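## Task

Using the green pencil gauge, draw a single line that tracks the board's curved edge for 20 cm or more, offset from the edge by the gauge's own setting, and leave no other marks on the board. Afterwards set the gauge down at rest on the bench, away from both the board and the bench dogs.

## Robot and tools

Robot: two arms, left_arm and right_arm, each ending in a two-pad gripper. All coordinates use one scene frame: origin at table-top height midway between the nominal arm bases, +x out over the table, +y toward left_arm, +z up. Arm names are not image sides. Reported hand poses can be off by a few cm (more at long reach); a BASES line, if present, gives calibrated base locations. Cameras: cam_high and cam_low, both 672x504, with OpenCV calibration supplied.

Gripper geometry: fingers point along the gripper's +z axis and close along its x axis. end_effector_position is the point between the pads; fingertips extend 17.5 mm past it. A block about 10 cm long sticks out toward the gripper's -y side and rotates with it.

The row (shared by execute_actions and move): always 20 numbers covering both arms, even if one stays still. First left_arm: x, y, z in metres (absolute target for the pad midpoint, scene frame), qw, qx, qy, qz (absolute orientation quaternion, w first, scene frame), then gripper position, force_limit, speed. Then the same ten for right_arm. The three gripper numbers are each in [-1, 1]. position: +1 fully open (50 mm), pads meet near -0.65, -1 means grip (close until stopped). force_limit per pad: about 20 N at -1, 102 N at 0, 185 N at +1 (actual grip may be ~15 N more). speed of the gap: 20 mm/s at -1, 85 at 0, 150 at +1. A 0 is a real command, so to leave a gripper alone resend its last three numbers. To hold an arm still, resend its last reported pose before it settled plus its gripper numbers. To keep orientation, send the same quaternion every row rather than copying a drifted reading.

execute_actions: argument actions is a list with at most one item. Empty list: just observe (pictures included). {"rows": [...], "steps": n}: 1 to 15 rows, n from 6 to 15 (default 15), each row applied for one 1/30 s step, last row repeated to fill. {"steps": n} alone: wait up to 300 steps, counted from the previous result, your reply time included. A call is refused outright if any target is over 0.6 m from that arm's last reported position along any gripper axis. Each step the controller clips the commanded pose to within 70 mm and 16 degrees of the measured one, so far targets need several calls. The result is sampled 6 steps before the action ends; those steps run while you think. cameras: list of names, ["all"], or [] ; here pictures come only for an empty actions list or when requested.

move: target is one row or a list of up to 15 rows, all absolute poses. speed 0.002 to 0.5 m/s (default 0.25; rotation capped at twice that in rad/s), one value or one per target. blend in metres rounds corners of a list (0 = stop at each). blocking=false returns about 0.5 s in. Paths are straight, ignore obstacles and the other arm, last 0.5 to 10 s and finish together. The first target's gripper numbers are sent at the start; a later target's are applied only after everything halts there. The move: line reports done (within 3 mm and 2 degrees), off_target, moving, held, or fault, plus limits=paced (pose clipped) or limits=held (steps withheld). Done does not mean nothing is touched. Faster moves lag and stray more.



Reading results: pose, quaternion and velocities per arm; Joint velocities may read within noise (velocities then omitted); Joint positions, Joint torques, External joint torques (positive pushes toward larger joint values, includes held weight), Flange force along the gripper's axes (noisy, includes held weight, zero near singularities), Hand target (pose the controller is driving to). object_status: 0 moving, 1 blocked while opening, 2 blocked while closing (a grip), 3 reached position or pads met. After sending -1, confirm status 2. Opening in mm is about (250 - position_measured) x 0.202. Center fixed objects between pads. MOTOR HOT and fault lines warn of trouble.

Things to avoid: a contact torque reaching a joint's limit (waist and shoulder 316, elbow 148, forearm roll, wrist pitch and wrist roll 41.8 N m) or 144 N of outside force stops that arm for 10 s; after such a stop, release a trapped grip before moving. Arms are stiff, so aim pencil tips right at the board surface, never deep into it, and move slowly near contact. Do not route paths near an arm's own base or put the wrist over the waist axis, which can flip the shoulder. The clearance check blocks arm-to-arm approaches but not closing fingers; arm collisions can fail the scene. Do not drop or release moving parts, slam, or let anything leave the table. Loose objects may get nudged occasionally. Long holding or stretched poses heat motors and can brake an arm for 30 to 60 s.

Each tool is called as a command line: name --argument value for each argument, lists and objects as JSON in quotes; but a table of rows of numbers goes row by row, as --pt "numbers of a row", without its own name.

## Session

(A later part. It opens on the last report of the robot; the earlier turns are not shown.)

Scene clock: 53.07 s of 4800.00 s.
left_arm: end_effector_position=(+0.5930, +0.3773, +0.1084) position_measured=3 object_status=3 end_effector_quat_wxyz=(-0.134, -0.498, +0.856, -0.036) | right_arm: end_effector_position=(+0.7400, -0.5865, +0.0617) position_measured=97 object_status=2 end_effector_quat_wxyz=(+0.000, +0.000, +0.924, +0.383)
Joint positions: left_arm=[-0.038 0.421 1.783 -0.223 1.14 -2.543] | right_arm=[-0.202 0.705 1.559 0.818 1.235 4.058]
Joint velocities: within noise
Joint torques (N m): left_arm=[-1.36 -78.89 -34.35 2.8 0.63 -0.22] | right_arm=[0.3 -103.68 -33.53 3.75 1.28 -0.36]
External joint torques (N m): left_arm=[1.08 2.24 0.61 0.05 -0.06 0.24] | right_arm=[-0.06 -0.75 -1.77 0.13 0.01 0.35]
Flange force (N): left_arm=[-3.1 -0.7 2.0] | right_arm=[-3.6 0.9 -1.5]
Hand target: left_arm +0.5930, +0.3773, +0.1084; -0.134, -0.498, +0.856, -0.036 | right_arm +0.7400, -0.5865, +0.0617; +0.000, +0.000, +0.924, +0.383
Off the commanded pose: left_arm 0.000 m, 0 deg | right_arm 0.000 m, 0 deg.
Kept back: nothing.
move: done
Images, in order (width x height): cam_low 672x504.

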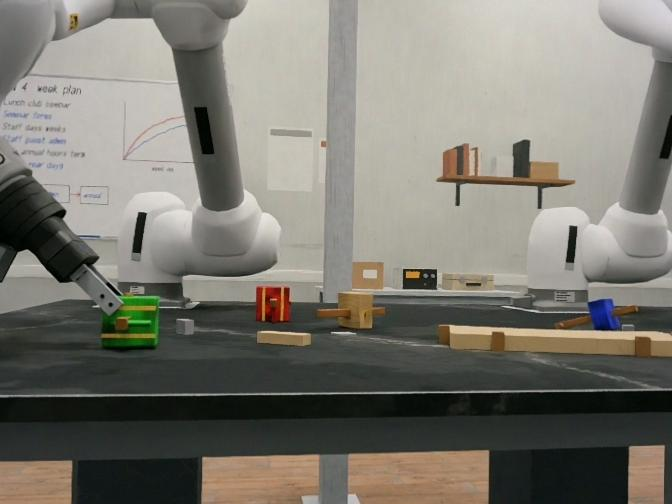

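move --target '[0.593,0.3773,0.1084,-0.134,-0.498,0.856,-0.036,1,-0.5,0, 0.74,-0.5865,0.0602,0,0,0.9239,0.3827,-1,-0.6,-1]' --speed 0.02 --cameras '[]'

Scene clock: 54.00 s of 4800.00 s.
left_arm: end_effector_position=(+0.5930, +0.3773, +0.1084) position_measured=3 object_status=3 end_effector_quat_wxyz=(-0.134, -0.498, +0.856, -0.036) | right_arm: end_effector_position=(+0.7400, -0.5865, +0.0602) position_measured=97 object_status=2 end_effector_quat_wxyz=(+0.000, +0.000, +0.924, +0.383)
Joint positions: left_arm=[-0.038 0.421 1.783 -0.223 1.14 -2.543] | right_arm=[-0.202 0.707 1.56 0.819 1.233 4.057]
Joint velocities: within noise
Joint torques (N m): left_arm=[-1.21 -78.88 -34.41 2.83 0.63 -0.15] | right_arm=[0.87 -102.81 -33.2 3.8 1.25 -0.31]
External joint torques (N m): left_arm=[0.86 2.36 0.65 0.02 -0.06 0.17] | right_arm=[-1.32 -1.55 -2.06 0.08 0.02 0.31]
Flange force (N): left_arm=[-2.8 -1.0 2.2] | right_arm=[-2.9 0.5 -3.2]
Hand target: left_arm +0.5930, +0.3773, +0.1084; -0.134, -0.498, +0.856, -0.036 | right_arm +0.7400, -0.5865, +0.0602; +0.000, +0.000, +0.924, +0.383
Off the commanded pose: left_arm 0.000 m, 0 deg | right_arm 0.000 m, 0 deg.
Kept back: nothing.
move: done
No camera images: "cameras" was empty.

move --target '[0.593,0.3773,0.1084,-0.134,-0.498,0.856,-0.036,1,-0.5,0, 0.74,-0.5865,0.0588,0,0,0.9239,0.3827,-1,-0.6,-1]' --speed 0.02 --cameras '["cam_low"]'

zoom_image --camera "cam_low" --region '[70, 260, 190, 360]'

Scene clock: 54.93 s of 4800.00 s.
left_arm: end_effector_position=(+0.5930, +0.3773, +0.1084) position_measured=3 object_status=3 end_effector_quat_wxyz=(-0.134, -0.498, +0.856, -0.036) | right_arm: end_effector_position=(+0.7400, -0.5865, +0.0588) position_measured=97 object_status=2 end_effector_quat_wxyz=(+0.000, +0.000, +0.924, +0.383)
Joint positions: left_arm=[-0.038 0.421 1.783 -0.223 1.14 -2.543] | right_arm=[-0.202 0.708 1.56 0.819 1.232 4.055]
Joint velocities: within noise
Joint torques (N m): left_arm=[-1.93 -80.05 -34.32 2.81 0.64 -0.13] | right_arm=[0.32 -102.83 -33.04 3.85 1.25 -0.39]
External joint torques (N m): left_arm=[1.82 3.77 0.72 0.03 -0.07 0.15] | right_arm=[-0.48 -1.76 -2.17 0.02 0.04 0.39]
Flange force (N): left_arm=[-5.2 -1.9 3.0] | right_arm=[-3.3 1.4 -2.8]
Hand target: left_arm +0.5930, +0.3773, +0.1084; -0.134, -0.498, +0.856, -0.036 | right_arm +0.7400, -0.5865, +0.0588; +0.000, +0.000, +0.924, +0.383
Off the commanded pose: left_arm 0.000 m, 0 deg | right_arm 0.000 m, 0 deg.
Kept back: nothing.
move: done
Images, in order (width x height): cam_low 672x504.

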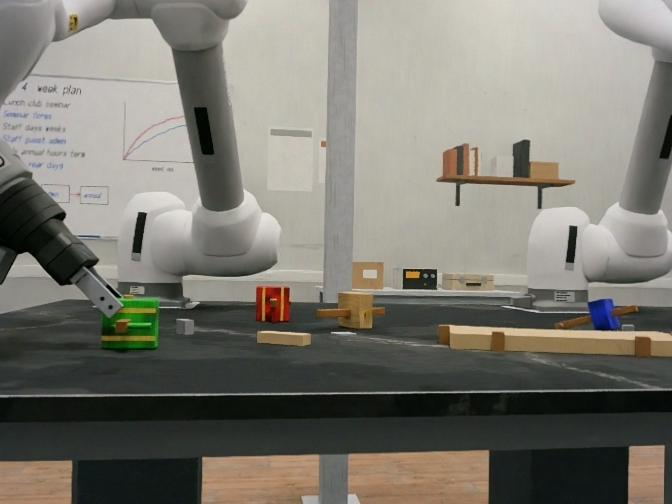

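Scaled by 4.200 from the camera's 672x504 image, which has a finer 960x720 frame.

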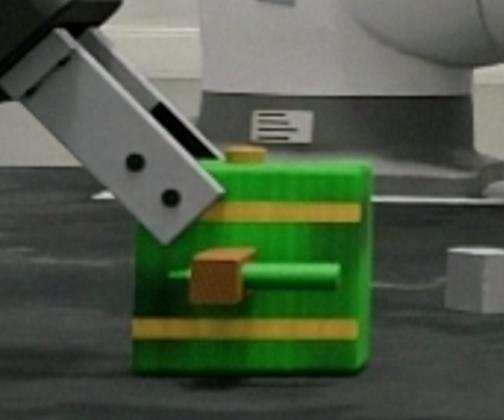

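move --target '[0.593,0.3773,0.1084,-0.134,-0.498,0.856,-0.036,1,-0.5,0, 0.74,-0.5865,0.0574,0,0,0.9239,0.3827,-1,-0.6,-1]' --speed 0.02 --cameras '[]'

Scene clock: 55.90 s of 4800.00 s.
left_arm: end_effector_position=(+0.5930, +0.3773, +0.1084) position_measured=3 object_status=3 end_effector_quat_wxyz=(-0.134, -0.498, +0.856, -0.036) | right_arm: end_effector_position=(+0.7400, -0.5865, +0.0576) position_measured=97 object_status=2 end_effector_quat_wxyz=(+0.000, +0.000, +0.924, +0.383)
Joint positions: left_arm=[-0.038 0.421 1.783 -0.223 1.14 -2.543] | right_arm=[-0.202 0.71 1.561 0.82 1.231 4.054]
Joint velocities: within noise
Joint torques (N m): left_arm=[-1.17 -79.29 -33.95 2.86 0.66 -0.21] | right_arm=[3.95 -77.14 -25.47 1.23 -4.58 -0.43]
External joint torques (N m): left_arm=[1.26 2.7 0.23 0 -0.11 0.23] | right_arm=[-4.18 -26.96 -9.56 2.61 5.86 0.43]
Flange force (N): left_arm=[-4.0 -1.8 1.9] | right_arm=[7.6 21.3 -29.7]
Hand target: left_arm +0.5930, +0.3773, +0.1084; -0.134, -0.498, +0.856, -0.036 | right_arm +0.7400, -0.5865, +0.0574; +0.000, +0.000, +0.924, +0.383
Off the commanded pose: left_arm 0.000 m, 0 deg | right_arm 0.000 m, 0 deg.
Kept back: nothing.
move: done
No camera images: "cameras" was empty.

move --pt "0.593 0.3773 0.1084 -0.134 -0.498 0.856 -0.036 1 -0.5 0 0.74 -0.5865 0.0579 0 0 0.9239 0.3827 1 -0.7 -0.5" --pt "0.593 0.3773 0.1084 -0.134 -0.498 0.856 -0.036 1 -0.5 0 0.74 -0.6365 0.1079 0 0 0.9239 0.3827 1 -0.7 -0.5" --pt "0.593 0.3773 0.1084 -0.134 -0.498 0.856 -0.036 1 -0.5 0 0.74 -0.56 0.15 0 0 1 0 1 -0.7 -0.5" --pt "0.593 0.3773 0.1084 -0.134 -0.498 0.856 -0.036 1 -0.5 0 0.74 -0.470 0.1205 0 0 0.9239 -0.3827 1 -0.7 -0.5" --speed '[0.02,0.15,0.4,0.4]' --blend '[0,0.02,0.03,0]'

zoom_image --camera "cam_low" --region '[90, 240, 210, 360]'

zoom_image --camera "cam_high" --region '[480, 264, 600, 384]'

Scene clock: 60.60 s of 4800.00 s.
left_arm: end_effector_position=(+0.5930, +0.3773, +0.1084) position_measured=3 object_status=3 end_effector_quat_wxyz=(-0.134, -0.498, +0.856, -0.036) | right_arm: end_effector_position=(+0.7400, -0.4701, +0.1206) position_measured=3 object_status=3 end_effector_quat_wxyz=(+0.000, +0.000, +0.924, -0.382) end_effector_velocity=(+0.000, +0.001, -0.001) end_effector_angular_velocity=(-0.008, +0.003, +0.000)
Joint positions: left_arm=[-0.038 0.421 1.783 -0.223 1.14 -2.543] | right_arm=[0.415 0.739 1.366 -0.72 1.441 5.352]
Joint velocities: left_arm=[within noise] | right_arm=[0.002 0.004 -0.002 -0.004 0.006 0.001]
Joint torques (N m): left_arm=[-1.28 -79.13 -34.13 2.86 0.62 -0.18] | right_arm=[0.11 -108.95 -33.08 1.2 1.31 -0.42]
External joint torques (N m): left_arm=[0.72 3.2 0.58 -0.04 -0.05 0.2] | right_arm=[-0.13 1.11 -2.53 -0.12 0.02 0.43]
Flange force (N): left_arm=[-3.5 -2.2 2.7] | right_arm=[-7.2 2.4 -2.4]
Hand target: left_arm +0.5930, +0.3773, +0.1084; -0.134, -0.498, +0.856, -0.036 | right_arm +0.7400, -0.4700, +0.1205; +0.000, +0.000, +0.924, -0.383
Off the commanded pose: left_arm 0.000 m, 0 deg | right_arm 0.000 m, 0 deg.
Kept back: nothing.
move: done

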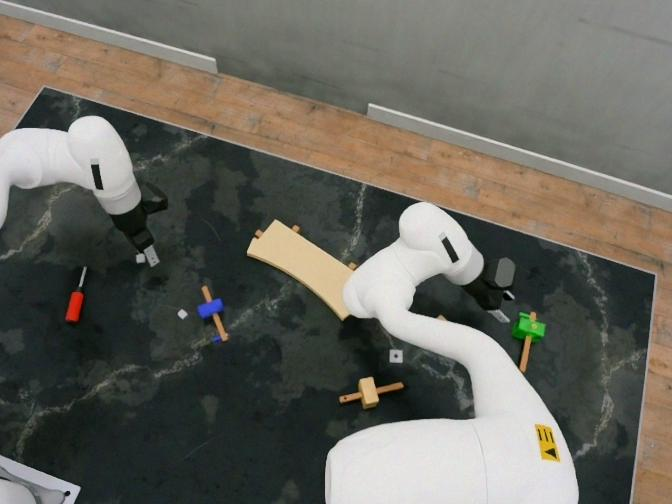

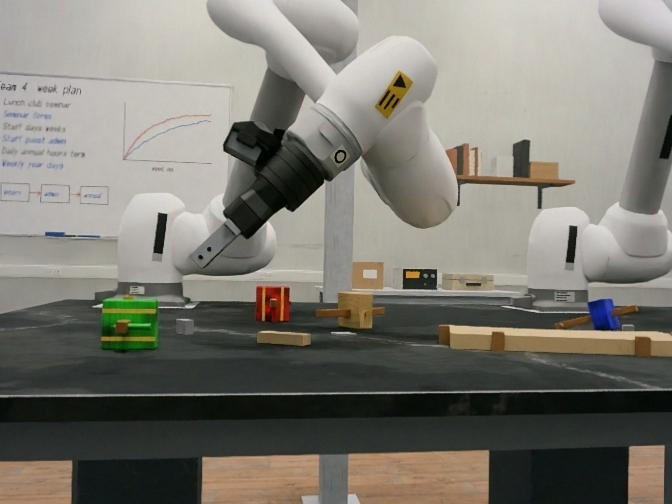

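Scaled by 4.200 from the camera's 672x504 image, which has a finer 960x720 frame.

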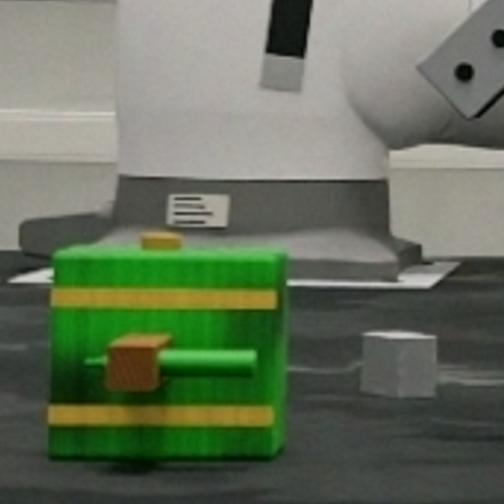

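Scaled by 4.200 from the camera's 672x504 image, which has a finer 960x720 frame.

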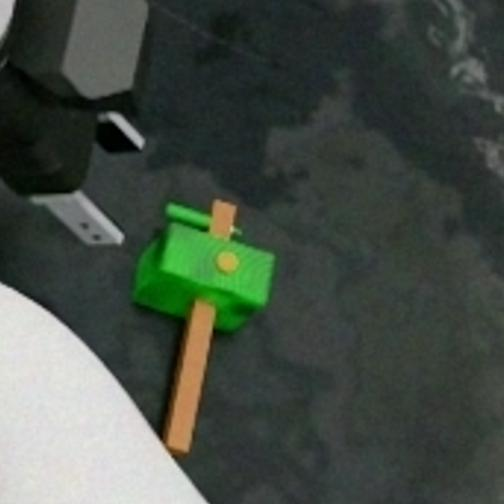

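move --pt "0.593 0.3773 0.1084 -0.134 -0.498 0.856 -0.036 1 -0.5 0 0.74 -0.4790 0.1115 0 0 0.9239 -0.3827 1 -0.7 -0.5" --pt "0.593 0.3773 0.1084 -0.134 -0.498 0.856 -0.036 1 -0.5 0 0.74 -0.530 0.0605 0 0 0.9239 -0.3827 1 -0.7 -0.5" --speed '[0.15,0.06]' --cameras '["cam_low"]'

zoom_image --camera "cam_low" --region '[90, 250, 190, 350]'

Scene clock: 63.20 s of 4800.00 s.
left_arm: end_effector_position=(+0.5930, +0.3773, +0.1084) position_measured=3 object_status=3 end_effector_quat_wxyz=(-0.134, -0.498, +0.856, -0.036) | right_arm: end_effector_position=(+0.7400, -0.5300, +0.0606) position_measured=3 object_status=3 end_effector_quat_wxyz=(+0.000, +0.000, +0.924, -0.383)
Joint positions: left_arm=[-0.038 0.421 1.783 -0.223 1.14 -2.543] | right_arm=[0.352 0.762 1.451 -0.762 1.326 5.386]
Joint velocities: within noise
Joint torques (N m): left_arm=[-0.81 -79.03 -34.53 2.84 0.66 -0.25] | right_arm=[0.58 -104.2 -29.91 1.07 1.39 -0.33]
External joint torques (N m): left_arm=[0.95 2.76 1 0.01 -0.09 0.27] | right_arm=[-0.1 -1.81 -2.64 -0.2 -0.01 0.33]
Flange force (N): left_arm=[-3.1 -0.7 2.9] | right_arm=[-3.8 -0.6 -2.6]
Hand target: left_arm +0.5930, +0.3773, +0.1084; -0.134, -0.498, +0.856, -0.036 | right_arm +0.7400, -0.5300, +0.0605; +0.000, +0.000, +0.924, -0.383
Off the commanded pose: left_arm 0.000 m, 0 deg | right_arm 0.000 m, 0 deg.
Kept back: nothing.
move: done
Images, in order (width x height): cam_low 672x504.

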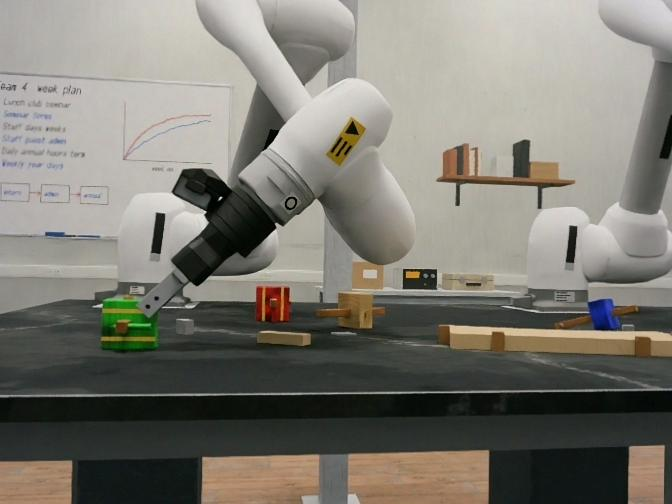

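Scaled by 5.040 from the camera's 672x504 image, which has a finer 960x720 frame.

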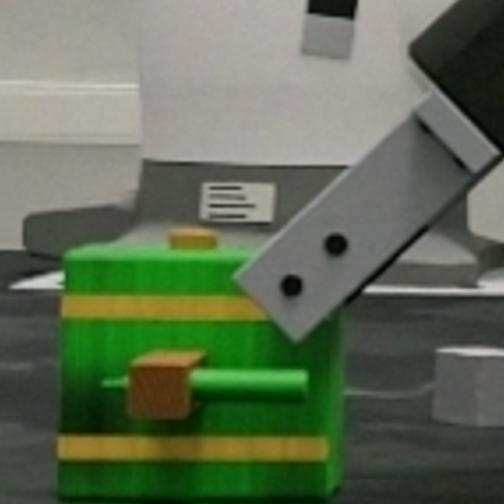

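move --pt "0.593 0.3773 0.1084 -0.134 -0.498 0.856 -0.036 1 -0.5 0 0.74 -0.530 0.0605 0 0 0.9239 -0.3827 -1 -0.6 -1" --pt "0.593 0.3773 0.1084 -0.134 -0.498 0.856 -0.036 1 -0.5 0 0.74 -0.530 0.12 0 0 0.9239 -0.3827 -1 -0.6 -1" --pt "0.593 0.3773 0.1084 -0.134 -0.498 0.856 -0.036 1 -0.5 0 0.74 -0.5885 0.11 0 0 0.9239 0.3827 -1 -0.6 -1" --pt "0.593 0.3773 0.1084 -0.134 -0.498 0.856 -0.036 1 -0.5 0 0.74 -0.5885 0.0615 0 0 0.9239 0.3827 -1 -0.6 -1" --speed '[0.05,0.15,0.45,0.08]' --blend '[0,0.03,0.02,0]'

zoom_image --camera "cam_low" --region '[60, 250, 180, 370]'

Scene clock: 68.37 s of 4800.00 s.
left_arm: end_effector_position=(+0.5930, +0.3773, +0.1084) position_measured=3 object_status=3 end_effector_quat_wxyz=(-0.134, -0.498, +0.856, -0.036) | right_arm: end_effector_position=(+0.7401, -0.5885, +0.0619) position_measured=97 object_status=2 end_effector_quat_wxyz=(+0.000, +0.000, +0.924, +0.383)
Joint positions: left_arm=[-0.038 0.421 1.783 -0.223 1.14 -2.543] | right_arm=[-0.204 0.706 1.558 0.817 1.236 4.057]
Joint velocities: within noise
Joint torques (N m): left_arm=[-1.85 -79.64 -34.24 2.8 0.69 -0.15] | right_arm=[5.15 -70.89 -24.5 0.84 -6.32 -0.55]
External joint torques (N m): left_arm=[2.02 3.01 0.61 0.06 -0.12 0.16] | right_arm=[-5.2 -33.2 -10.76 3.04 7.6 0.55]
Flange force (N): left_arm=[-4.9 -1.1 2.3] | right_arm=[11.7 26.3 -36.5]
Hand target: left_arm +0.5930, +0.3773, +0.1084; -0.134, -0.498, +0.856, -0.036 | right_arm +0.7400, -0.5885, +0.0615; +0.000, +0.000, +0.924, +0.383
Off the commanded pose: left_arm 0.000 m, 0 deg | right_arm 0.000 m, 0 deg.
Kept back: nothing.
move: done; blend cut to 0.0298 m at target 2

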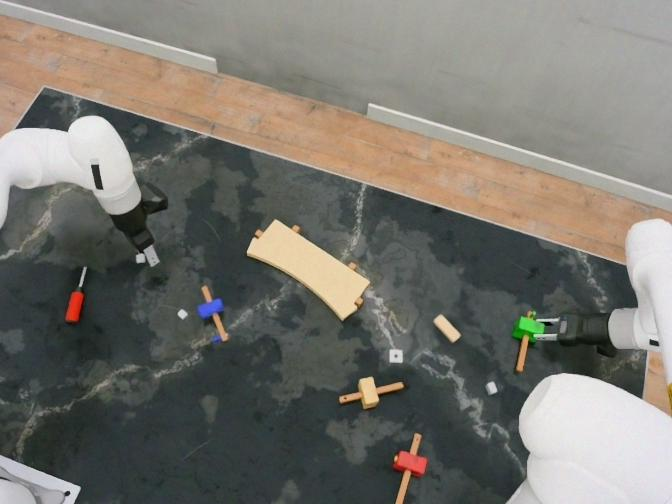

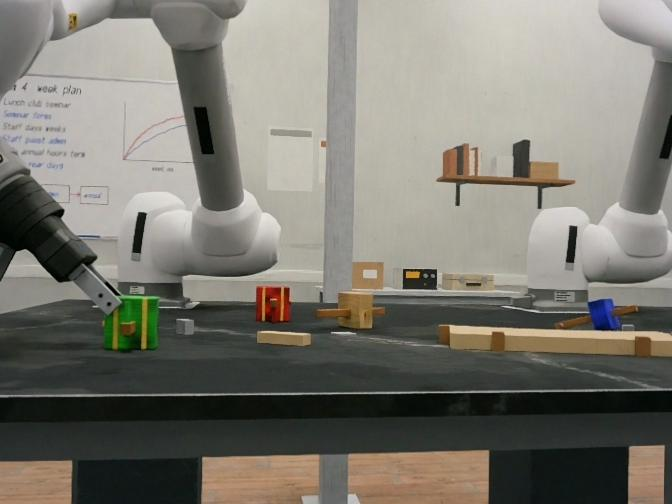

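Scaled by 4.200 from the camera's 672x504 image, which has a finer 960x720 frame.

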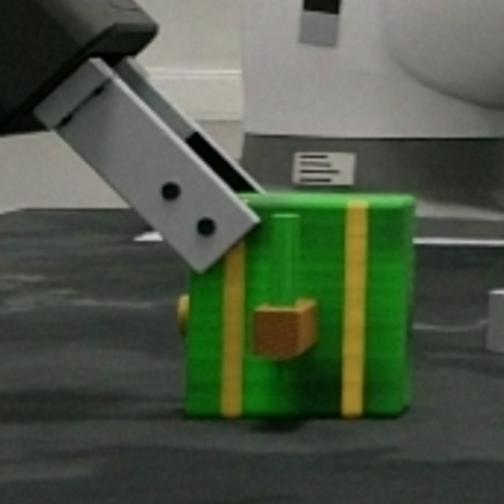

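zoom_image --camera "cam_high" --region '[240, 210, 310, 280]'

zoom_image --camera "cam_high" --region '[305, 255, 375, 325]'

zoom_image --camera "cam_low" --region '[430, 300, 550, 370]'

Scaled by 7.200 from the camera's 672x504 image, which has a finer 960x720 frame.

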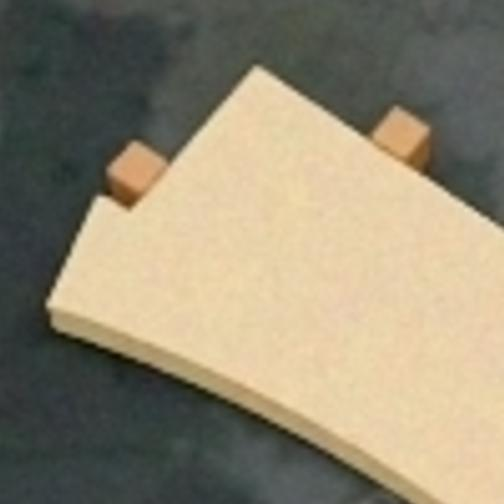

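Scaled by 7.200 from the camera's 672x504 image, which has a finer 960x720 frame.

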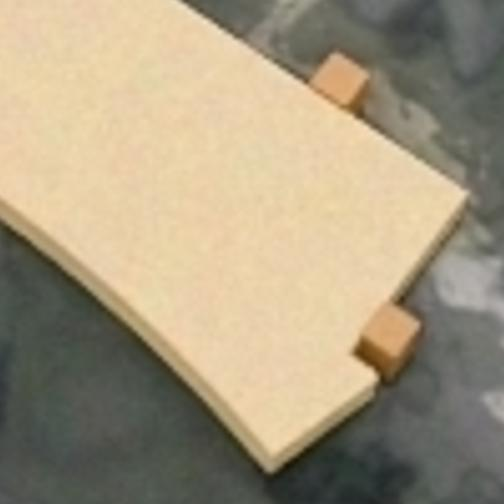

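Scaled by 4.200 from the camera's 672x504 image, which has a finer 960x720 frame.

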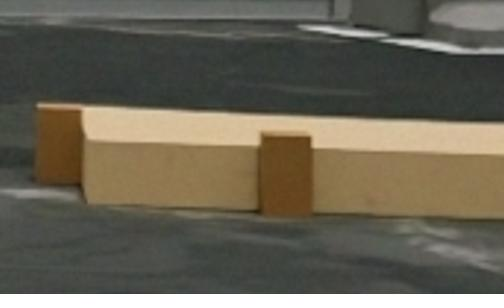

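move --pt "0.593 0.3773 0.1084 -0.134 -0.498 0.856 -0.036 1 -0.5 0 0.74 -0.5885 0.0628 0 0 0.9239 0.3827 1 -0.5 -0.5" --pt "0.593 0.3773 0.1084 -0.134 -0.498 0.856 -0.036 1 -0.5 0 0.74 -0.6385 0.1128 0 0 0.9239 0.3827 1 -0.5 -0.5" --pt "0.593 0.3773 0.1084 -0.134 -0.498 0.856 -0.036 1 -0.5 0 0.74 -0.578 0.12 0 0 1 0 1 -0.5 -0.5" --speed '[0.02,0.15,0.4]'

zoom_image --camera "cam_low" --region '[90, 260, 180, 350]'

zoom_image --camera "cam_high" --region '[500, 290, 570, 360]'

Scene clock: 75.83 s of 4800.00 s.
left_arm: end_effector_position=(+0.5930, +0.3773, +0.1084) position_measured=3 object_status=3 end_effector_quat_wxyz=(-0.134, -0.498, +0.856, -0.036) | right_arm: end_effector_position=(+0.7400, -0.5781, +0.1201) position_measured=3 object_status=3 end_effector_quat_wxyz=(+0.000, +0.000, +1.000, +0.000) end_effector_velocity=(-0.001, +0.000, -0.001) end_effector_angular_velocity=(-0.007, +0.004, -0.001)
Joint positions: left_arm=[-0.038 0.421 1.783 -0.223 1.14 -2.543] | right_arm=[0.057 0.559 1.511 0 1.071 4.744]
Joint velocities: left_arm=[within noise] | right_arm=[0.002 0.002 -0.001 -0.007 0.003 0.007]
Joint torques (N m): left_arm=[-1.6 -78.98 -34.63 2.86 0.61 -0.1] | right_arm=[-0.21 -95.05 -36.4 3.89 -0.28 -0.51]
External joint torques (N m): left_arm=[1.93 2.87 1.14 0 -0.06 0.12] | right_arm=[-0.06 0 -2.09 -0.12 0.28 0.51]
Flange force (N): left_arm=[-4.1 -0.1 2.7] | right_arm=[-5.2 0.9 -2.0]
Hand target: left_arm +0.5930, +0.3773, +0.1084; -0.134, -0.498, +0.856, -0.036 | right_arm +0.7400, -0.5780, +0.1200; +0.000, +0.000, +1.000, +0.000
Off the commanded pose: left_arm 0.000 m, 0 deg | right_arm 0.000 m, 0 deg.
Kept back: nothing.
move: done

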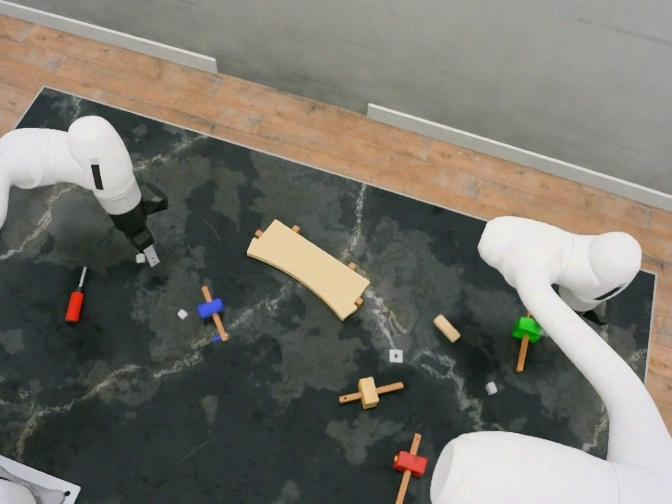

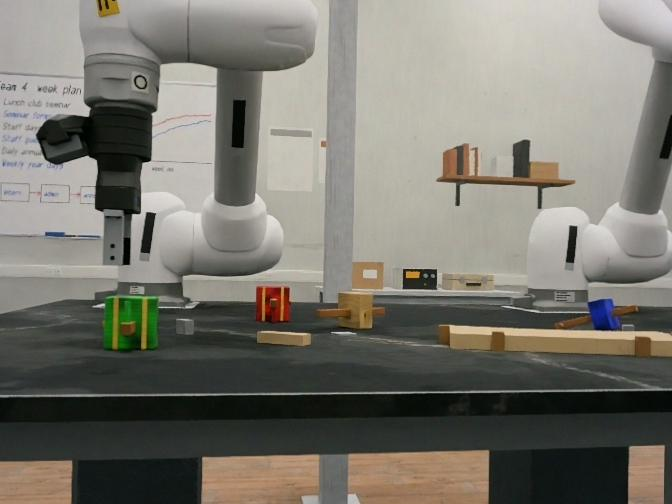

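Scaled by 5.600 from the camera's 672x504 image, which has a finer 960x720 frame.

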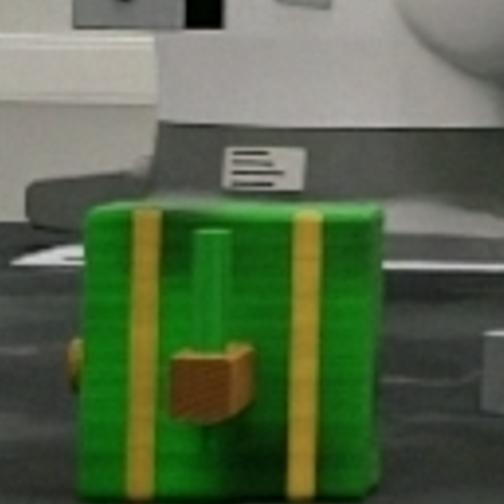

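Scaled by 7.200 from the camera's 672x504 image, which has a finer 960x720 frame.

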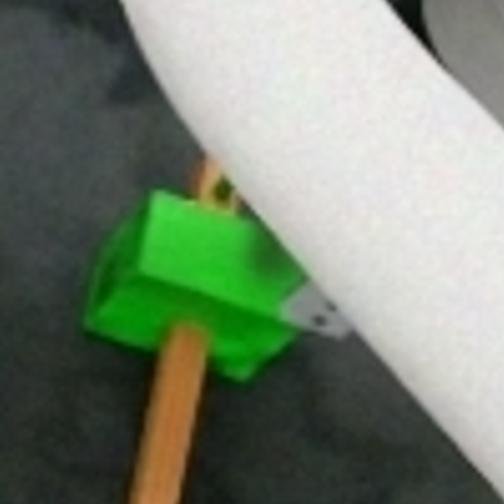

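move --pt "0.593 0.3773 0.1084 -0.134 -0.498 0.856 -0.036 1 -0.5 0 0.74 -0.578 0.075 0 0 1 0 1 -0.5 -0.5" --pt "0.593 0.3773 0.1084 -0.134 -0.498 0.856 -0.036 1 -0.5 0 0.74 -0.578 0.050 0 0 1 0 1 -0.5 -0.5" --speed '[0.15,0.05]' --cameras '["cam_low"]'

zoom_image --camera "cam_low" --region '[90, 260, 180, 350]'

Scene clock: 77.77 s of 4800.00 s.
left_arm: end_effector_position=(+0.5930, +0.3773, +0.1084) position_measured=3 object_status=3 end_effector_quat_wxyz=(-0.134, -0.498, +0.856, -0.036) | right_arm: end_effector_position=(+0.7400, -0.5780, +0.0501) position_measured=3 object_status=3 end_effector_quat_wxyz=(+0.000, +0.000, +1.000, +0.000)
Joint positions: left_arm=[-0.038 0.421 1.783 -0.223 1.14 -2.543] | right_arm=[0.057 0.618 1.556 0 0.967 4.744]
Joint velocities: within noise
Joint torques (N m): left_arm=[-1.33 -79.75 -34.34 2.83 0.55 -0.14] | right_arm=[0.49 -94.97 -33.77 3.38 -0.66 -0.39]
External joint torques (N m): left_arm=[1.43 3.38 0.69 0.03 0.01 0.16] | right_arm=[-0.42 -3.23 -2.39 0.16 0.66 0.39]
Flange force (N): left_arm=[-4.4 -1.8 2.6] | right_arm=[-2.0 0.1 -5.2]
Hand target: left_arm +0.5930, +0.3773, +0.1084; -0.134, -0.498, +0.856, -0.036 | right_arm +0.7400, -0.5780, +0.0500; +0.000, +0.000, +1.000, +0.000
Off the commanded pose: left_arm 0.000 m, 0 deg | right_arm 0.000 m, 0 deg.
Kept back: nothing.
move: done
Images, in order (width x height): cam_low 672x504.

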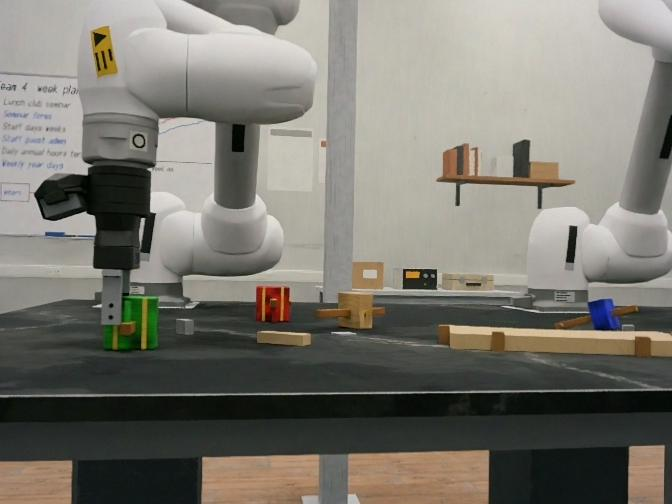

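Scaled by 5.600 from the camera's 672x504 image, which has a finer 960x720 frame.

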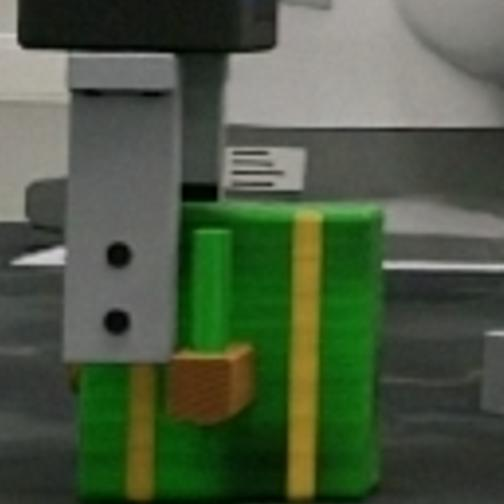

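move --pt "0.593 0.3773 0.1084 -0.134 -0.498 0.856 -0.036 1 -0.5 0 0.74 -0.578 0.050 0 0 1 0 -1 -0.5 -1" --pt "0.593 0.3773 0.1084 -0.134 -0.498 0.856 -0.036 1 -0.5 0 0.74 -0.578 0.12 0 0 1 0 -1 -0.5 -1" --pt "0.593 0.3773 0.1084 -0.134 -0.498 0.856 -0.036 1 -0.5 0 0.6271 0.0215 0.12 0 0.144 0.9896 0 -1 -0.5 -1" --pt "0.593 0.3773 0.1084 -0.134 -0.498 0.856 -0.036 1 -0.5 0 0.6271 0.0215 0.062 0 0.144 0.9896 0 -1 -0.5 -1" --speed '[0.05,0.15,0.35,0.15]' --blend '[0,0.04,0.03,0]'

zoom_image --camera "cam_low" --region '[440, 240, 580, 360]'

zoom_image --camera "cam_high" --region '[240, 210, 380, 330]'

Scene clock: 82.97 s of 4800.00 s.
left_arm: end_effector_position=(+0.5930, +0.3773, +0.1084) position_measured=3 object_status=3 end_effector_quat_wxyz=(-0.134, -0.498, +0.856, -0.036) | right_arm: end_effector_position=(+0.6271, +0.0215, +0.0621) position_measured=97 object_status=2 end_effector_quat_wxyz=(+0.000, +0.144, +0.990, +0.000)
Joint positions: left_arm=[-0.038 0.421 1.783 -0.223 1.14 -2.543] | right_arm=[0.742 0.819 1.163 0 1.16 5.718]
Joint velocities: within noise
Joint torques (N m): left_arm=[-1.4 -79.05 -34.31 2.89 0.61 -0.17] | right_arm=[0.67 -116.38 -37.55 3.75 -0.29 -0.36]
External joint torques (N m): left_arm=[1.46 2.15 0.47 -0.03 -0.06 0.19] | right_arm=[-0.86 -1.4 -2.57 0.21 0.35 0.36]
Flange force (N): left_arm=[-3.5 -0.7 1.7] | right_arm=[-3.5 4.9 -3.1]
Hand target: left_arm +0.5930, +0.3773, +0.1084; -0.134, -0.498, +0.856, -0.036 | right_arm +0.6271, +0.0215, +0.0620; +0.000, +0.144, +0.990, +0.000
Off the commanded pose: left_arm 0.000 m, 0 deg | right_arm 0.000 m, 0 deg.
Kept back: nothing.
move: done; blend cut to 0.035 m at target 2, 0.029 m at target 3

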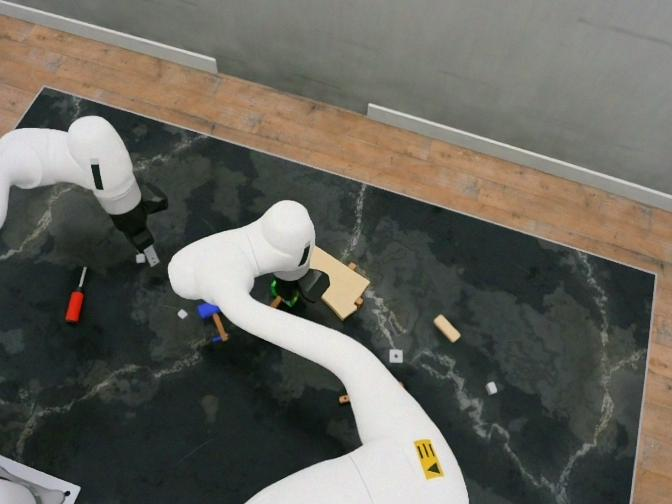

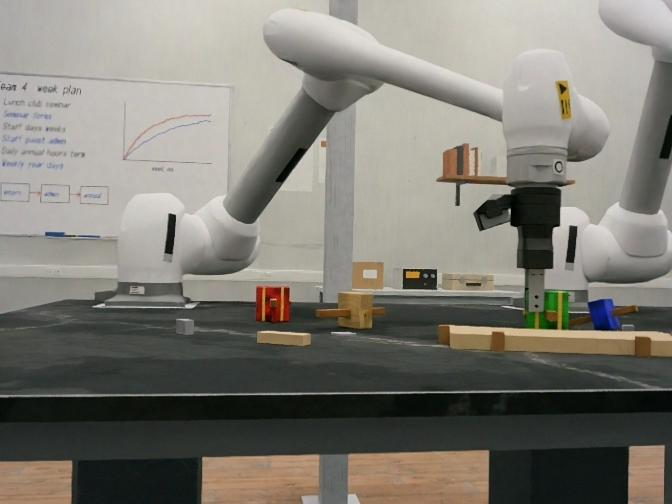

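Scaled by 3.600 from the camera's 672x504 image, which has a finer 960x720 frame.

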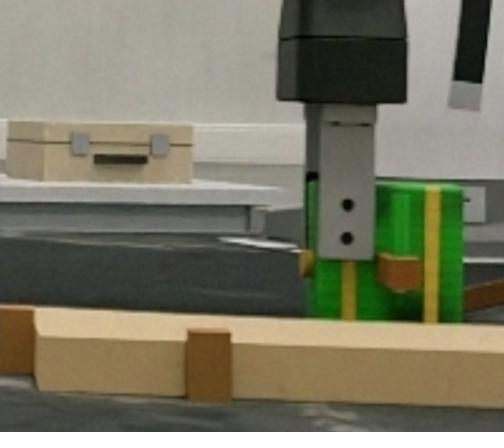

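Scaled by 3.600 from the camera's 672x504 image, which has a finer 960x720 frame.

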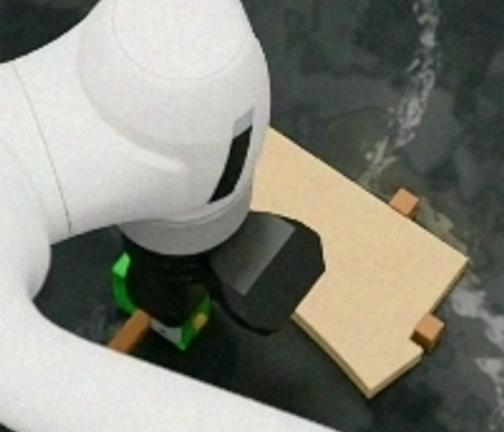

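move --target '[0.593,0.3773,0.1084,-0.134,-0.498,0.856,-0.036,1,-0.5,0, 0.6271,0.0215,0.0515,0,0.144,0.9896,0,-1,-0.5,-1]' --speed 0.03 --cameras '[]'

Scene clock: 84.27 s of 4800.00 s.
left_arm: end_effector_position=(+0.5930, +0.3773, +0.1084) position_measured=3 object_status=3 end_effector_quat_wxyz=(-0.134, -0.498, +0.856, -0.036) | right_arm: end_effector_position=(+0.6271, +0.0215, +0.0516) position_measured=97 object_status=2 end_effector_quat_wxyz=(+0.000, +0.144, +0.990, +0.000)
Joint positions: left_arm=[-0.038 0.421 1.783 -0.223 1.14 -2.543] | right_arm=[0.742 0.826 1.17 0 1.146 5.718]
Joint velocities: within noise
Joint torques (N m): left_arm=[-1.9 -79.62 -34.34 2.88 0.57 -0.18] | right_arm=[0.94 -117.81 -38.46 3.72 -0.14 -0.36]
External joint torques (N m): left_arm=[1.85 3.34 0.71 -0.03 -0.01 0.2] | right_arm=[-1.05 -0.75 -1.58 0.23 0.19 0.36]
Flange force (N): left_arm=[-4.9 -1.4 2.6] | right_arm=[-2.5 2.9 -1.7]
Hand target: left_arm +0.5930, +0.3773, +0.1084; -0.134, -0.498, +0.856, -0.036 | right_arm +0.6271, +0.0215, +0.0515; +0.000, +0.144, +0.990, +0.000
Off the commanded pose: left_arm 0.000 m, 0 deg | right_arm 0.000 m, 0 deg.
Kept back: nothing.
move: done
No camera images: "cameras" was empty.

move --target '[0.593,0.3773,0.1084,-0.134,-0.498,0.856,-0.036,1,-0.5,0, 0.6271,0.0215,0.0500,0,0.144,0.9896,0,-1,-0.5,-1]' --speed 0.03 --cameras '[]'

Scene clock: 85.20 s of 4800.00 s.
left_arm: end_effector_position=(+0.5930, +0.3773, +0.1084) position_measured=3 object_status=3 end_effector_quat_wxyz=(-0.134, -0.498, +0.856, -0.036) | right_arm: end_effector_position=(+0.6271, +0.0215, +0.0501) position_measured=97 object_status=2 end_effector_quat_wxyz=(+0.000, +0.144, +0.990, +0.000)
Joint positions: left_arm=[-0.038 0.421 1.783 -0.223 1.14 -2.543] | right_arm=[0.742 0.827 1.171 0 1.144 5.718]
Joint velocities: within noise
Joint torques (N m): left_arm=[-1.9 -78.92 -34.2 2.91 0.59 -0.19] | right_arm=[1.75 -97.06 -30.38 4.06 -1.57 -0.35]
External joint torques (N m): left_arm=[2.03 2.4 0.5 -0.04 -0.03 0.21] | right_arm=[-1.78 -20.82 -9.38 -0.14 1.62 0.35]
Flange force (N): left_arm=[-4.4 -0.5 1.7] | right_arm=[0.0 -2.9 -22.8]
Hand target: left_arm +0.5930, +0.3773, +0.1084; -0.134, -0.498, +0.856, -0.036 | right_arm +0.6271, +0.0215, +0.0500; +0.000, +0.144, +0.990, +0.000
Off the commanded pose: left_arm 0.000 m, 0 deg | right_arm 0.000 m, 0 deg.
Kept back: nothing.
move: done
No camera images: "cameras" was empty.

move --pt "0.593 0.3773 0.1084 -0.134 -0.498 0.856 -0.036 1 -0.5 0 0.6271 0.0215 0.0635 0 0.144 0.9896 0 -1 -0.5 -1" --pt "0.593 0.3773 0.1084 -0.134 -0.498 0.856 -0.036 1 -0.5 0 0.6023 -0.0904 0.0635 0 0.2529 0.9675 0 -1 -0.5 -1" --speed '[0.05,0.2]'

zoom_image --camera "cam_low" --region '[420, 260, 540, 360]'

zoom_image --camera "cam_high" --region '[280, 250, 400, 350]'

Scene clock: 87.60 s of 4800.00 s.
left_arm: end_effector_position=(+0.5930, +0.3773, +0.1084) position_measured=3 object_status=3 end_effector_quat_wxyz=(-0.134, -0.498, +0.856, -0.036) | right_arm: end_effector_position=(+0.6023, -0.0903, +0.0635) position_measured=97 object_status=2 end_effector_quat_wxyz=(+0.000, +0.253, +0.968, +0.000)
Joint positions: left_arm=[-0.038 0.421 1.783 -0.223 1.14 -2.543] | right_arm=[0.664 0.68 1.418 0 1.045 5.862]
Joint velocities: within noise
Joint torques (N m): left_arm=[-1.61 -78.96 -34.42 2.88 0.65 -0.19] | right_arm=[0.74 -104.61 -34.4 3.9 -0.15 0.01]
External joint torques (N m): left_arm=[2.11 2.85 0.91 -0.02 -0.09 0.21] | right_arm=[-0.98 0.27 -3.38 -0.17 0.21 -0.01]
Flange force (N): left_arm=[-4.6 -0.3 2.5] | right_arm=[-4.5 8.1 -2.1]
Hand target: left_arm +0.5930, +0.3773, +0.1084; -0.134, -0.498, +0.856, -0.036 | right_arm +0.6023, -0.0904, +0.0635; +0.000, +0.253, +0.967, +0.000
Off the commanded pose: left_arm 0.000 m, 0 deg | right_arm 0.000 m, 0 deg.
Kept back: nothing.
move: done

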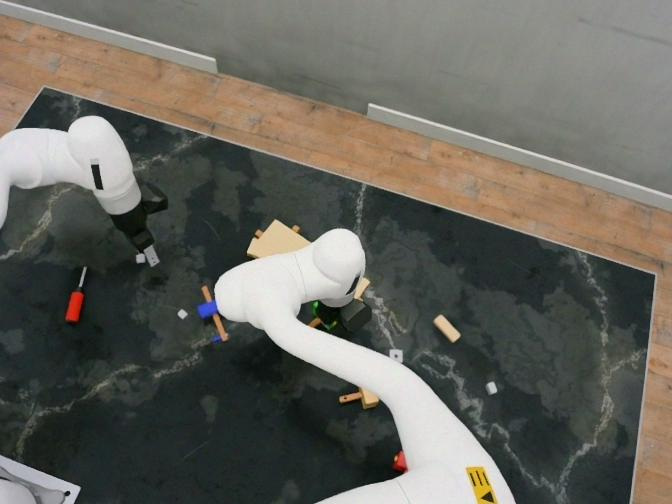

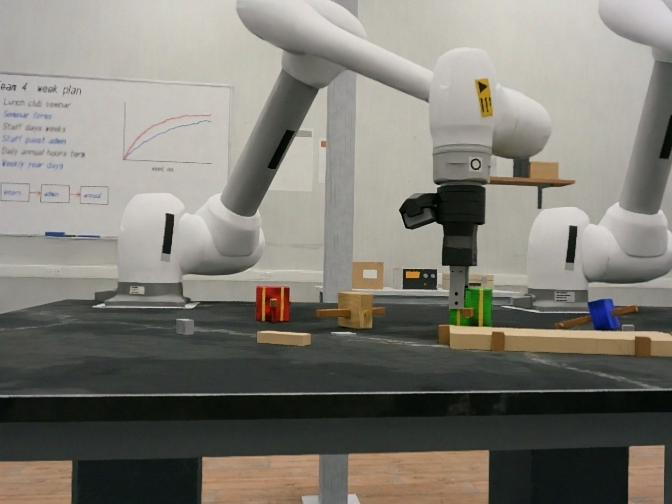

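Scaled by 4.200 from the camera's 672x504 image, which has a finer 960x720 frame.

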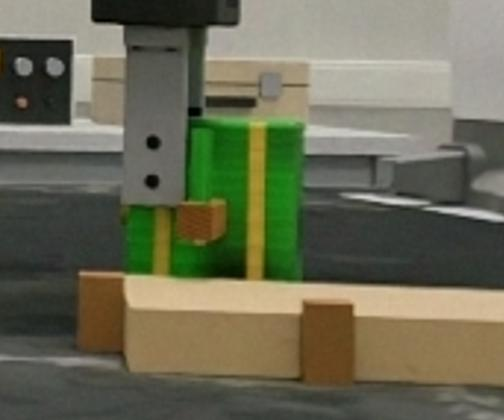

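Scaled by 4.200 from the camera's 672x504 image, which has a finer 960x720 frame.

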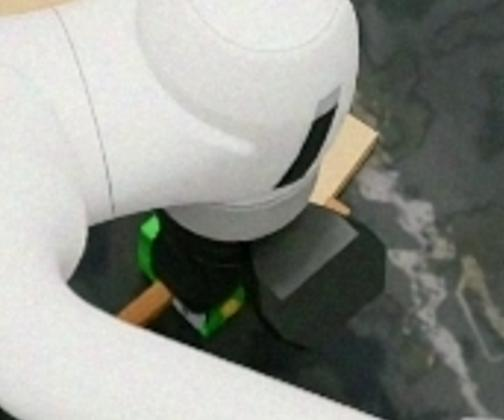

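move --target '[0.593,0.3773,0.1084,-0.134,-0.498,0.856,-0.036,1,-0.5,0, 0.6119,-0.0958,0.0635,0,0.2529,0.9675,0,-1,-0.5,-1]' --speed 0.03 --cameras '["cam_low"]'

zoom_image --camera "cam_low" --region '[430, 280, 510, 360]'

Scene clock: 88.77 s of 4800.00 s.
left_arm: end_effector_position=(+0.5930, +0.3773, +0.1084) position_measured=3 object_status=3 end_effector_quat_wxyz=(-0.134, -0.498, +0.856, -0.036) | right_arm: end_effector_position=(+0.6118, -0.0958, +0.0635) position_measured=97 object_status=2 end_effector_quat_wxyz=(+0.000, +0.253, +0.967, +0.000)
Joint positions: left_arm=[-0.038 0.421 1.783 -0.223 1.14 -2.543] | right_arm=[0.652 0.685 1.407 0 1.049 5.851]
Joint velocities: within noise
Joint torques (N m): left_arm=[-1.89 -78.83 -34.28 2.93 0.59 -0.15] | right_arm=[0.26 -104.23 -35.91 3.54 -0.23 -0.39]
External joint torques (N m): left_arm=[1.82 3.14 0.85 -0.09 -0.02 0.16] | right_arm=[-0.07 -1.51 -2.19 0.24 0.29 0.39]
Flange force (N): left_arm=[-4.5 -1.0 2.6] | right_arm=[-1.1 3.7 -2.9]
Hand target: left_arm +0.5930, +0.3773, +0.1084; -0.134, -0.498, +0.856, -0.036 | right_arm +0.6119, -0.0958, +0.0635; +0.000, +0.253, +0.967, +0.000
Off the commanded pose: left_arm 0.000 m, 0 deg | right_arm 0.000 m, 0 deg.
Kept back: nothing.
move: done
Images, in order (width x height): cam_low 672x504.

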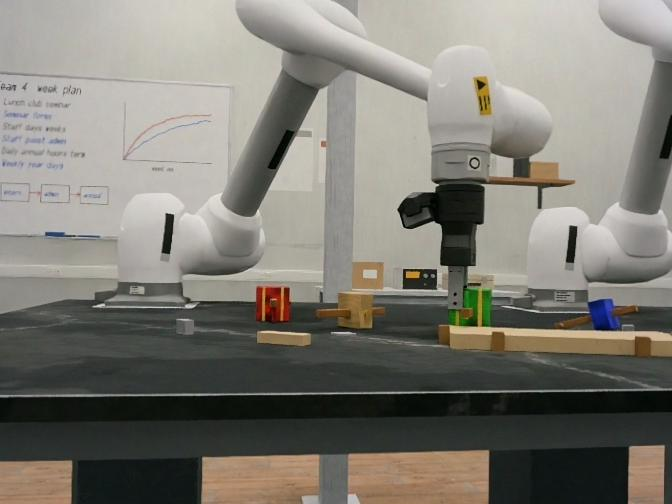

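Scaled by 6.300 from the camera's 672x504 image, which has a finer 960x720 frame.

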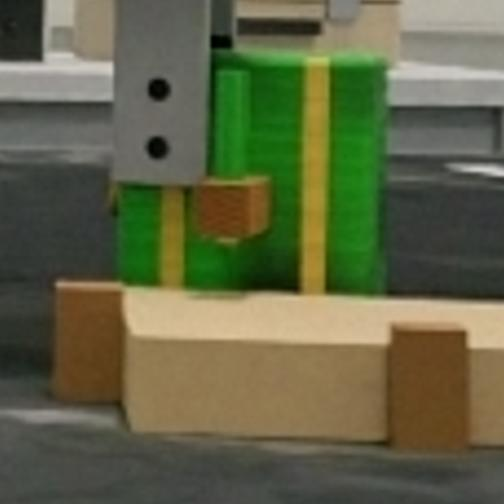

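move --target '[0.593,0.3773,0.1084,-0.134,-0.498,0.856,-0.036,1,-0.5,0, 0.6136,-0.0968,0.0635,0,0.2529,0.9675,0,-1,-0.5,-1]' --speed 0.02 --cameras '[]'

move --target '[0.593,0.3773,0.1084,-0.134,-0.498,0.856,-0.036,1,-0.5,0, 0.6149,-0.0975,0.0635,0,0.2529,0.9675,0,-1,-0.5,-1]' --speed 0.02 --cameras '[]'

Scene clock: 89.80 s of 4800.00 s.
left_arm: end_effector_position=(+0.5930, +0.3773, +0.1084) position_measured=3 object_status=3 end_effector_quat_wxyz=(-0.134, -0.498, +0.856, -0.036) | right_arm: end_effector_position=(+0.6136, -0.0968, +0.0635) position_measured=97 object_status=2 end_effector_quat_wxyz=(+0.000, +0.253, +0.967, +0.000)
Joint positions: left_arm=[-0.038 0.421 1.783 -0.223 1.14 -2.543] | right_arm=[0.65 0.686 1.405 0 1.05 5.849]
Joint velocities: within noise
Joint torques (N m): left_arm=[-1.44 -79.59 -34.63 2.84 0.61 -0.2] | right_arm=[0.8 -103.63 -35.72 3.54 -0.09 -0.32]
External joint torques (N m): left_arm=[1.64 3.8 1.19 0.01 -0.05 0.21] | right_arm=[-0.7 -1.23 -2.06 0.2 0.16 0.32]
Flange force (N): left_arm=[-4.7 -1.3 3.5] | right_arm=[-1.8 3.2 -2.4]
Hand target: left_arm +0.5930, +0.3773, +0.1084; -0.134, -0.498, +0.856, -0.036 | right_arm +0.6136, -0.0968, +0.0635; +0.000, +0.253, +0.967, +0.000
Off the commanded pose: left_arm 0.000 m, 0 deg | right_arm 0.000 m, 0 deg.
Kept back: nothing.
move: done
No camera images: "cameras" was empty.

Scene clock: 90.50 s of 4800.00 s.
left_arm: end_effector_position=(+0.5930, +0.3773, +0.1084) position_measured=3 object_status=3 end_effector_quat_wxyz=(-0.134, -0.498, +0.856, -0.036) | right_arm: end_effector_position=(+0.6149, -0.0975, +0.0635) position_measured=97 object_status=2 end_effector_quat_wxyz=(+0.000, +0.253, +0.967, +0.000)
Joint positions: left_arm=[-0.038 0.421 1.783 -0.223 1.14 -2.543] | right_arm=[0.649 0.687 1.404 0 1.051 5.847]
Joint velocities: within noise
Joint torques (N m): left_arm=[-1.72 -79.09 -34.39 2.82 0.62 -0.21] | right_arm=[-6.53 -102.79 -37.05 1.15 -1.02 -0.46]
External joint torques (N m): left_arm=[1.6 3.22 0.87 0.02 -0.06 0.23] | right_arm=[6.63 -2.89 -1.01 2.62 1.08 0.46]
Flange force (N): left_arm=[-4.4 -1.1 2.8] | right_arm=[7.4 3.2 -4.5]
Hand target: left_arm +0.5930, +0.3773, +0.1084; -0.134, -0.498, +0.856, -0.036 | right_arm +0.6149, -0.0975, +0.0635; +0.000, +0.253, +0.967, +0.000
Off the commanded pose: left_arm 0.000 m, 0 deg | right_arm 0.000 m, 0 deg.
Kept back: nothing.
move: done
No camera images: "cameras" was empty.

move --pt "0.593 0.3773 0.1084 -0.134 -0.498 0.856 -0.036 1 -0.5 0 0.6102 -0.0949 0.0635 0 0.2529 0.9675 0 -1 -0.5 -1" --pt "0.593 0.3773 0.1084 -0.134 -0.498 0.856 -0.036 1 -0.5 0 0.6598 0.0118 0.0635 0 0.144 0.9896 0 -1 -0.5 -1" --pt "0.593 0.3773 0.1084 -0.134 -0.498 0.856 -0.036 1 -0.5 0 0.6636 0.0107 0.0635 0 0.144 0.9896 0 -1 -0.5 -1" --speed '[0.05,0.15,0.02]' --cameras '["cam_low"]'

move --target '[0.593,0.3773,0.1084,-0.134,-0.498,0.856,-0.036,1,-0.5,0, 0.6646,0.0104,0.0635,0,0.144,0.9896,0,-1,-0.5,-1]' --speed 0.02 --cameras '[]'

Scene clock: 93.33 s of 4800.00 s.
left_arm: end_effector_position=(+0.5930, +0.3773, +0.1084) position_measured=3 object_status=3 end_effector_quat_wxyz=(-0.134, -0.498, +0.856, -0.036) | right_arm: end_effector_position=(+0.6635, +0.0107, +0.0635) position_measured=97 object_status=2 end_effector_quat_wxyz=(+0.000, +0.144, +0.990, +0.000)
Joint positions: left_arm=[-0.038 0.421 1.783 -0.223 1.14 -2.543] | right_arm=[0.709 0.85 1.101 0 1.19 5.685]
Joint velocities: within noise
Joint torques (N m): left_arm=[-0.85 -79.66 -34.27 2.87 0.72 -0.09] | right_arm=[0.97 -118.76 -37.35 3.62 -0.26 -0.38]
External joint torques (N m): left_arm=[1.1 3.5 0.65 -0.01 -0.16 0.11] | right_arm=[-0.4 -2.3 -3.35 0.42 0.32 0.38]
Flange force (N): left_arm=[-4.1 -2.2 3.1] | right_arm=[-3.9 6.2 -4.2]
Hand target: left_arm +0.5930, +0.3773, +0.1084; -0.134, -0.498, +0.856, -0.036 | right_arm +0.6636, +0.0107, +0.0635; +0.000, +0.144, +0.990, +0.000
Off the commanded pose: left_arm 0.000 m, 0 deg | right_arm 0.000 m, 0 deg.
Kept back: nothing.
move: done
Images, in order (width x height): cam_low 672x504.

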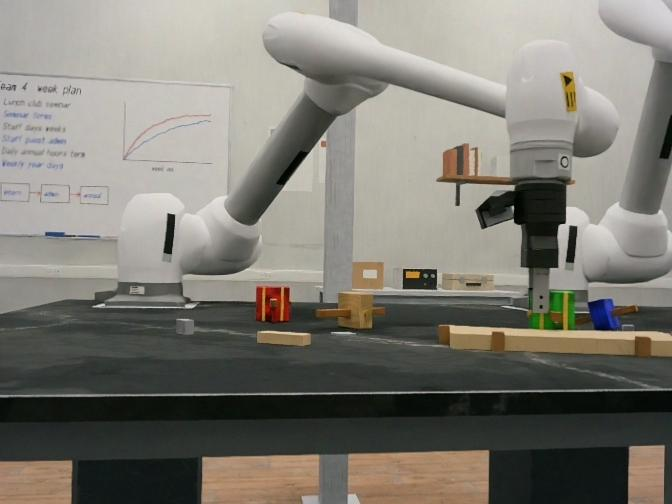

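Scene clock: 94.03 s of 4800.00 s.
left_arm: end_effector_position=(+0.5930, +0.3773, +0.1084) position_measured=3 object_status=3 end_effector_quat_wxyz=(-0.134, -0.498, +0.856, -0.036) | right_arm: end_effector_position=(+0.6646, +0.0104, +0.0635) position_measured=97 object_status=2 end_effector_quat_wxyz=(+0.000, +0.144, +0.990, +0.000)
Joint positions: left_arm=[-0.038 0.421 1.783 -0.223 1.14 -2.543] | right_arm=[0.708 0.851 1.099 0 1.191 5.684]
Joint velocities: within noise
Joint torques (N m): left_arm=[-1.53 -79.31 -34.21 2.9 0.6 -0.25] | right_arm=[0.78 -119.37 -38.56 3.83 -0.1 -0.31]
External joint torques (N m): left_arm=[1.47 3.4 0.75 -0.06 -0.03 0.27] | right_arm=[-0.73 -2.28 -2.45 0.22 0.15 0.31]
Flange force (N): left_arm=[-4.5 -1.6 2.8] | right_arm=[-2.6 3.3 -3.3]
Hand target: left_arm +0.5930, +0.3773, +0.1084; -0.134, -0.498, +0.856, -0.036 | right_arm +0.6646, +0.0104, +0.0635; +0.000, +0.144, +0.990, +0.000
Off the commanded pose: left_arm 0.000 m, 0 deg | right_arm 0.000 m, 0 deg.
Kept back: nothing.
move: done
No camera images: "cameras" was empty.


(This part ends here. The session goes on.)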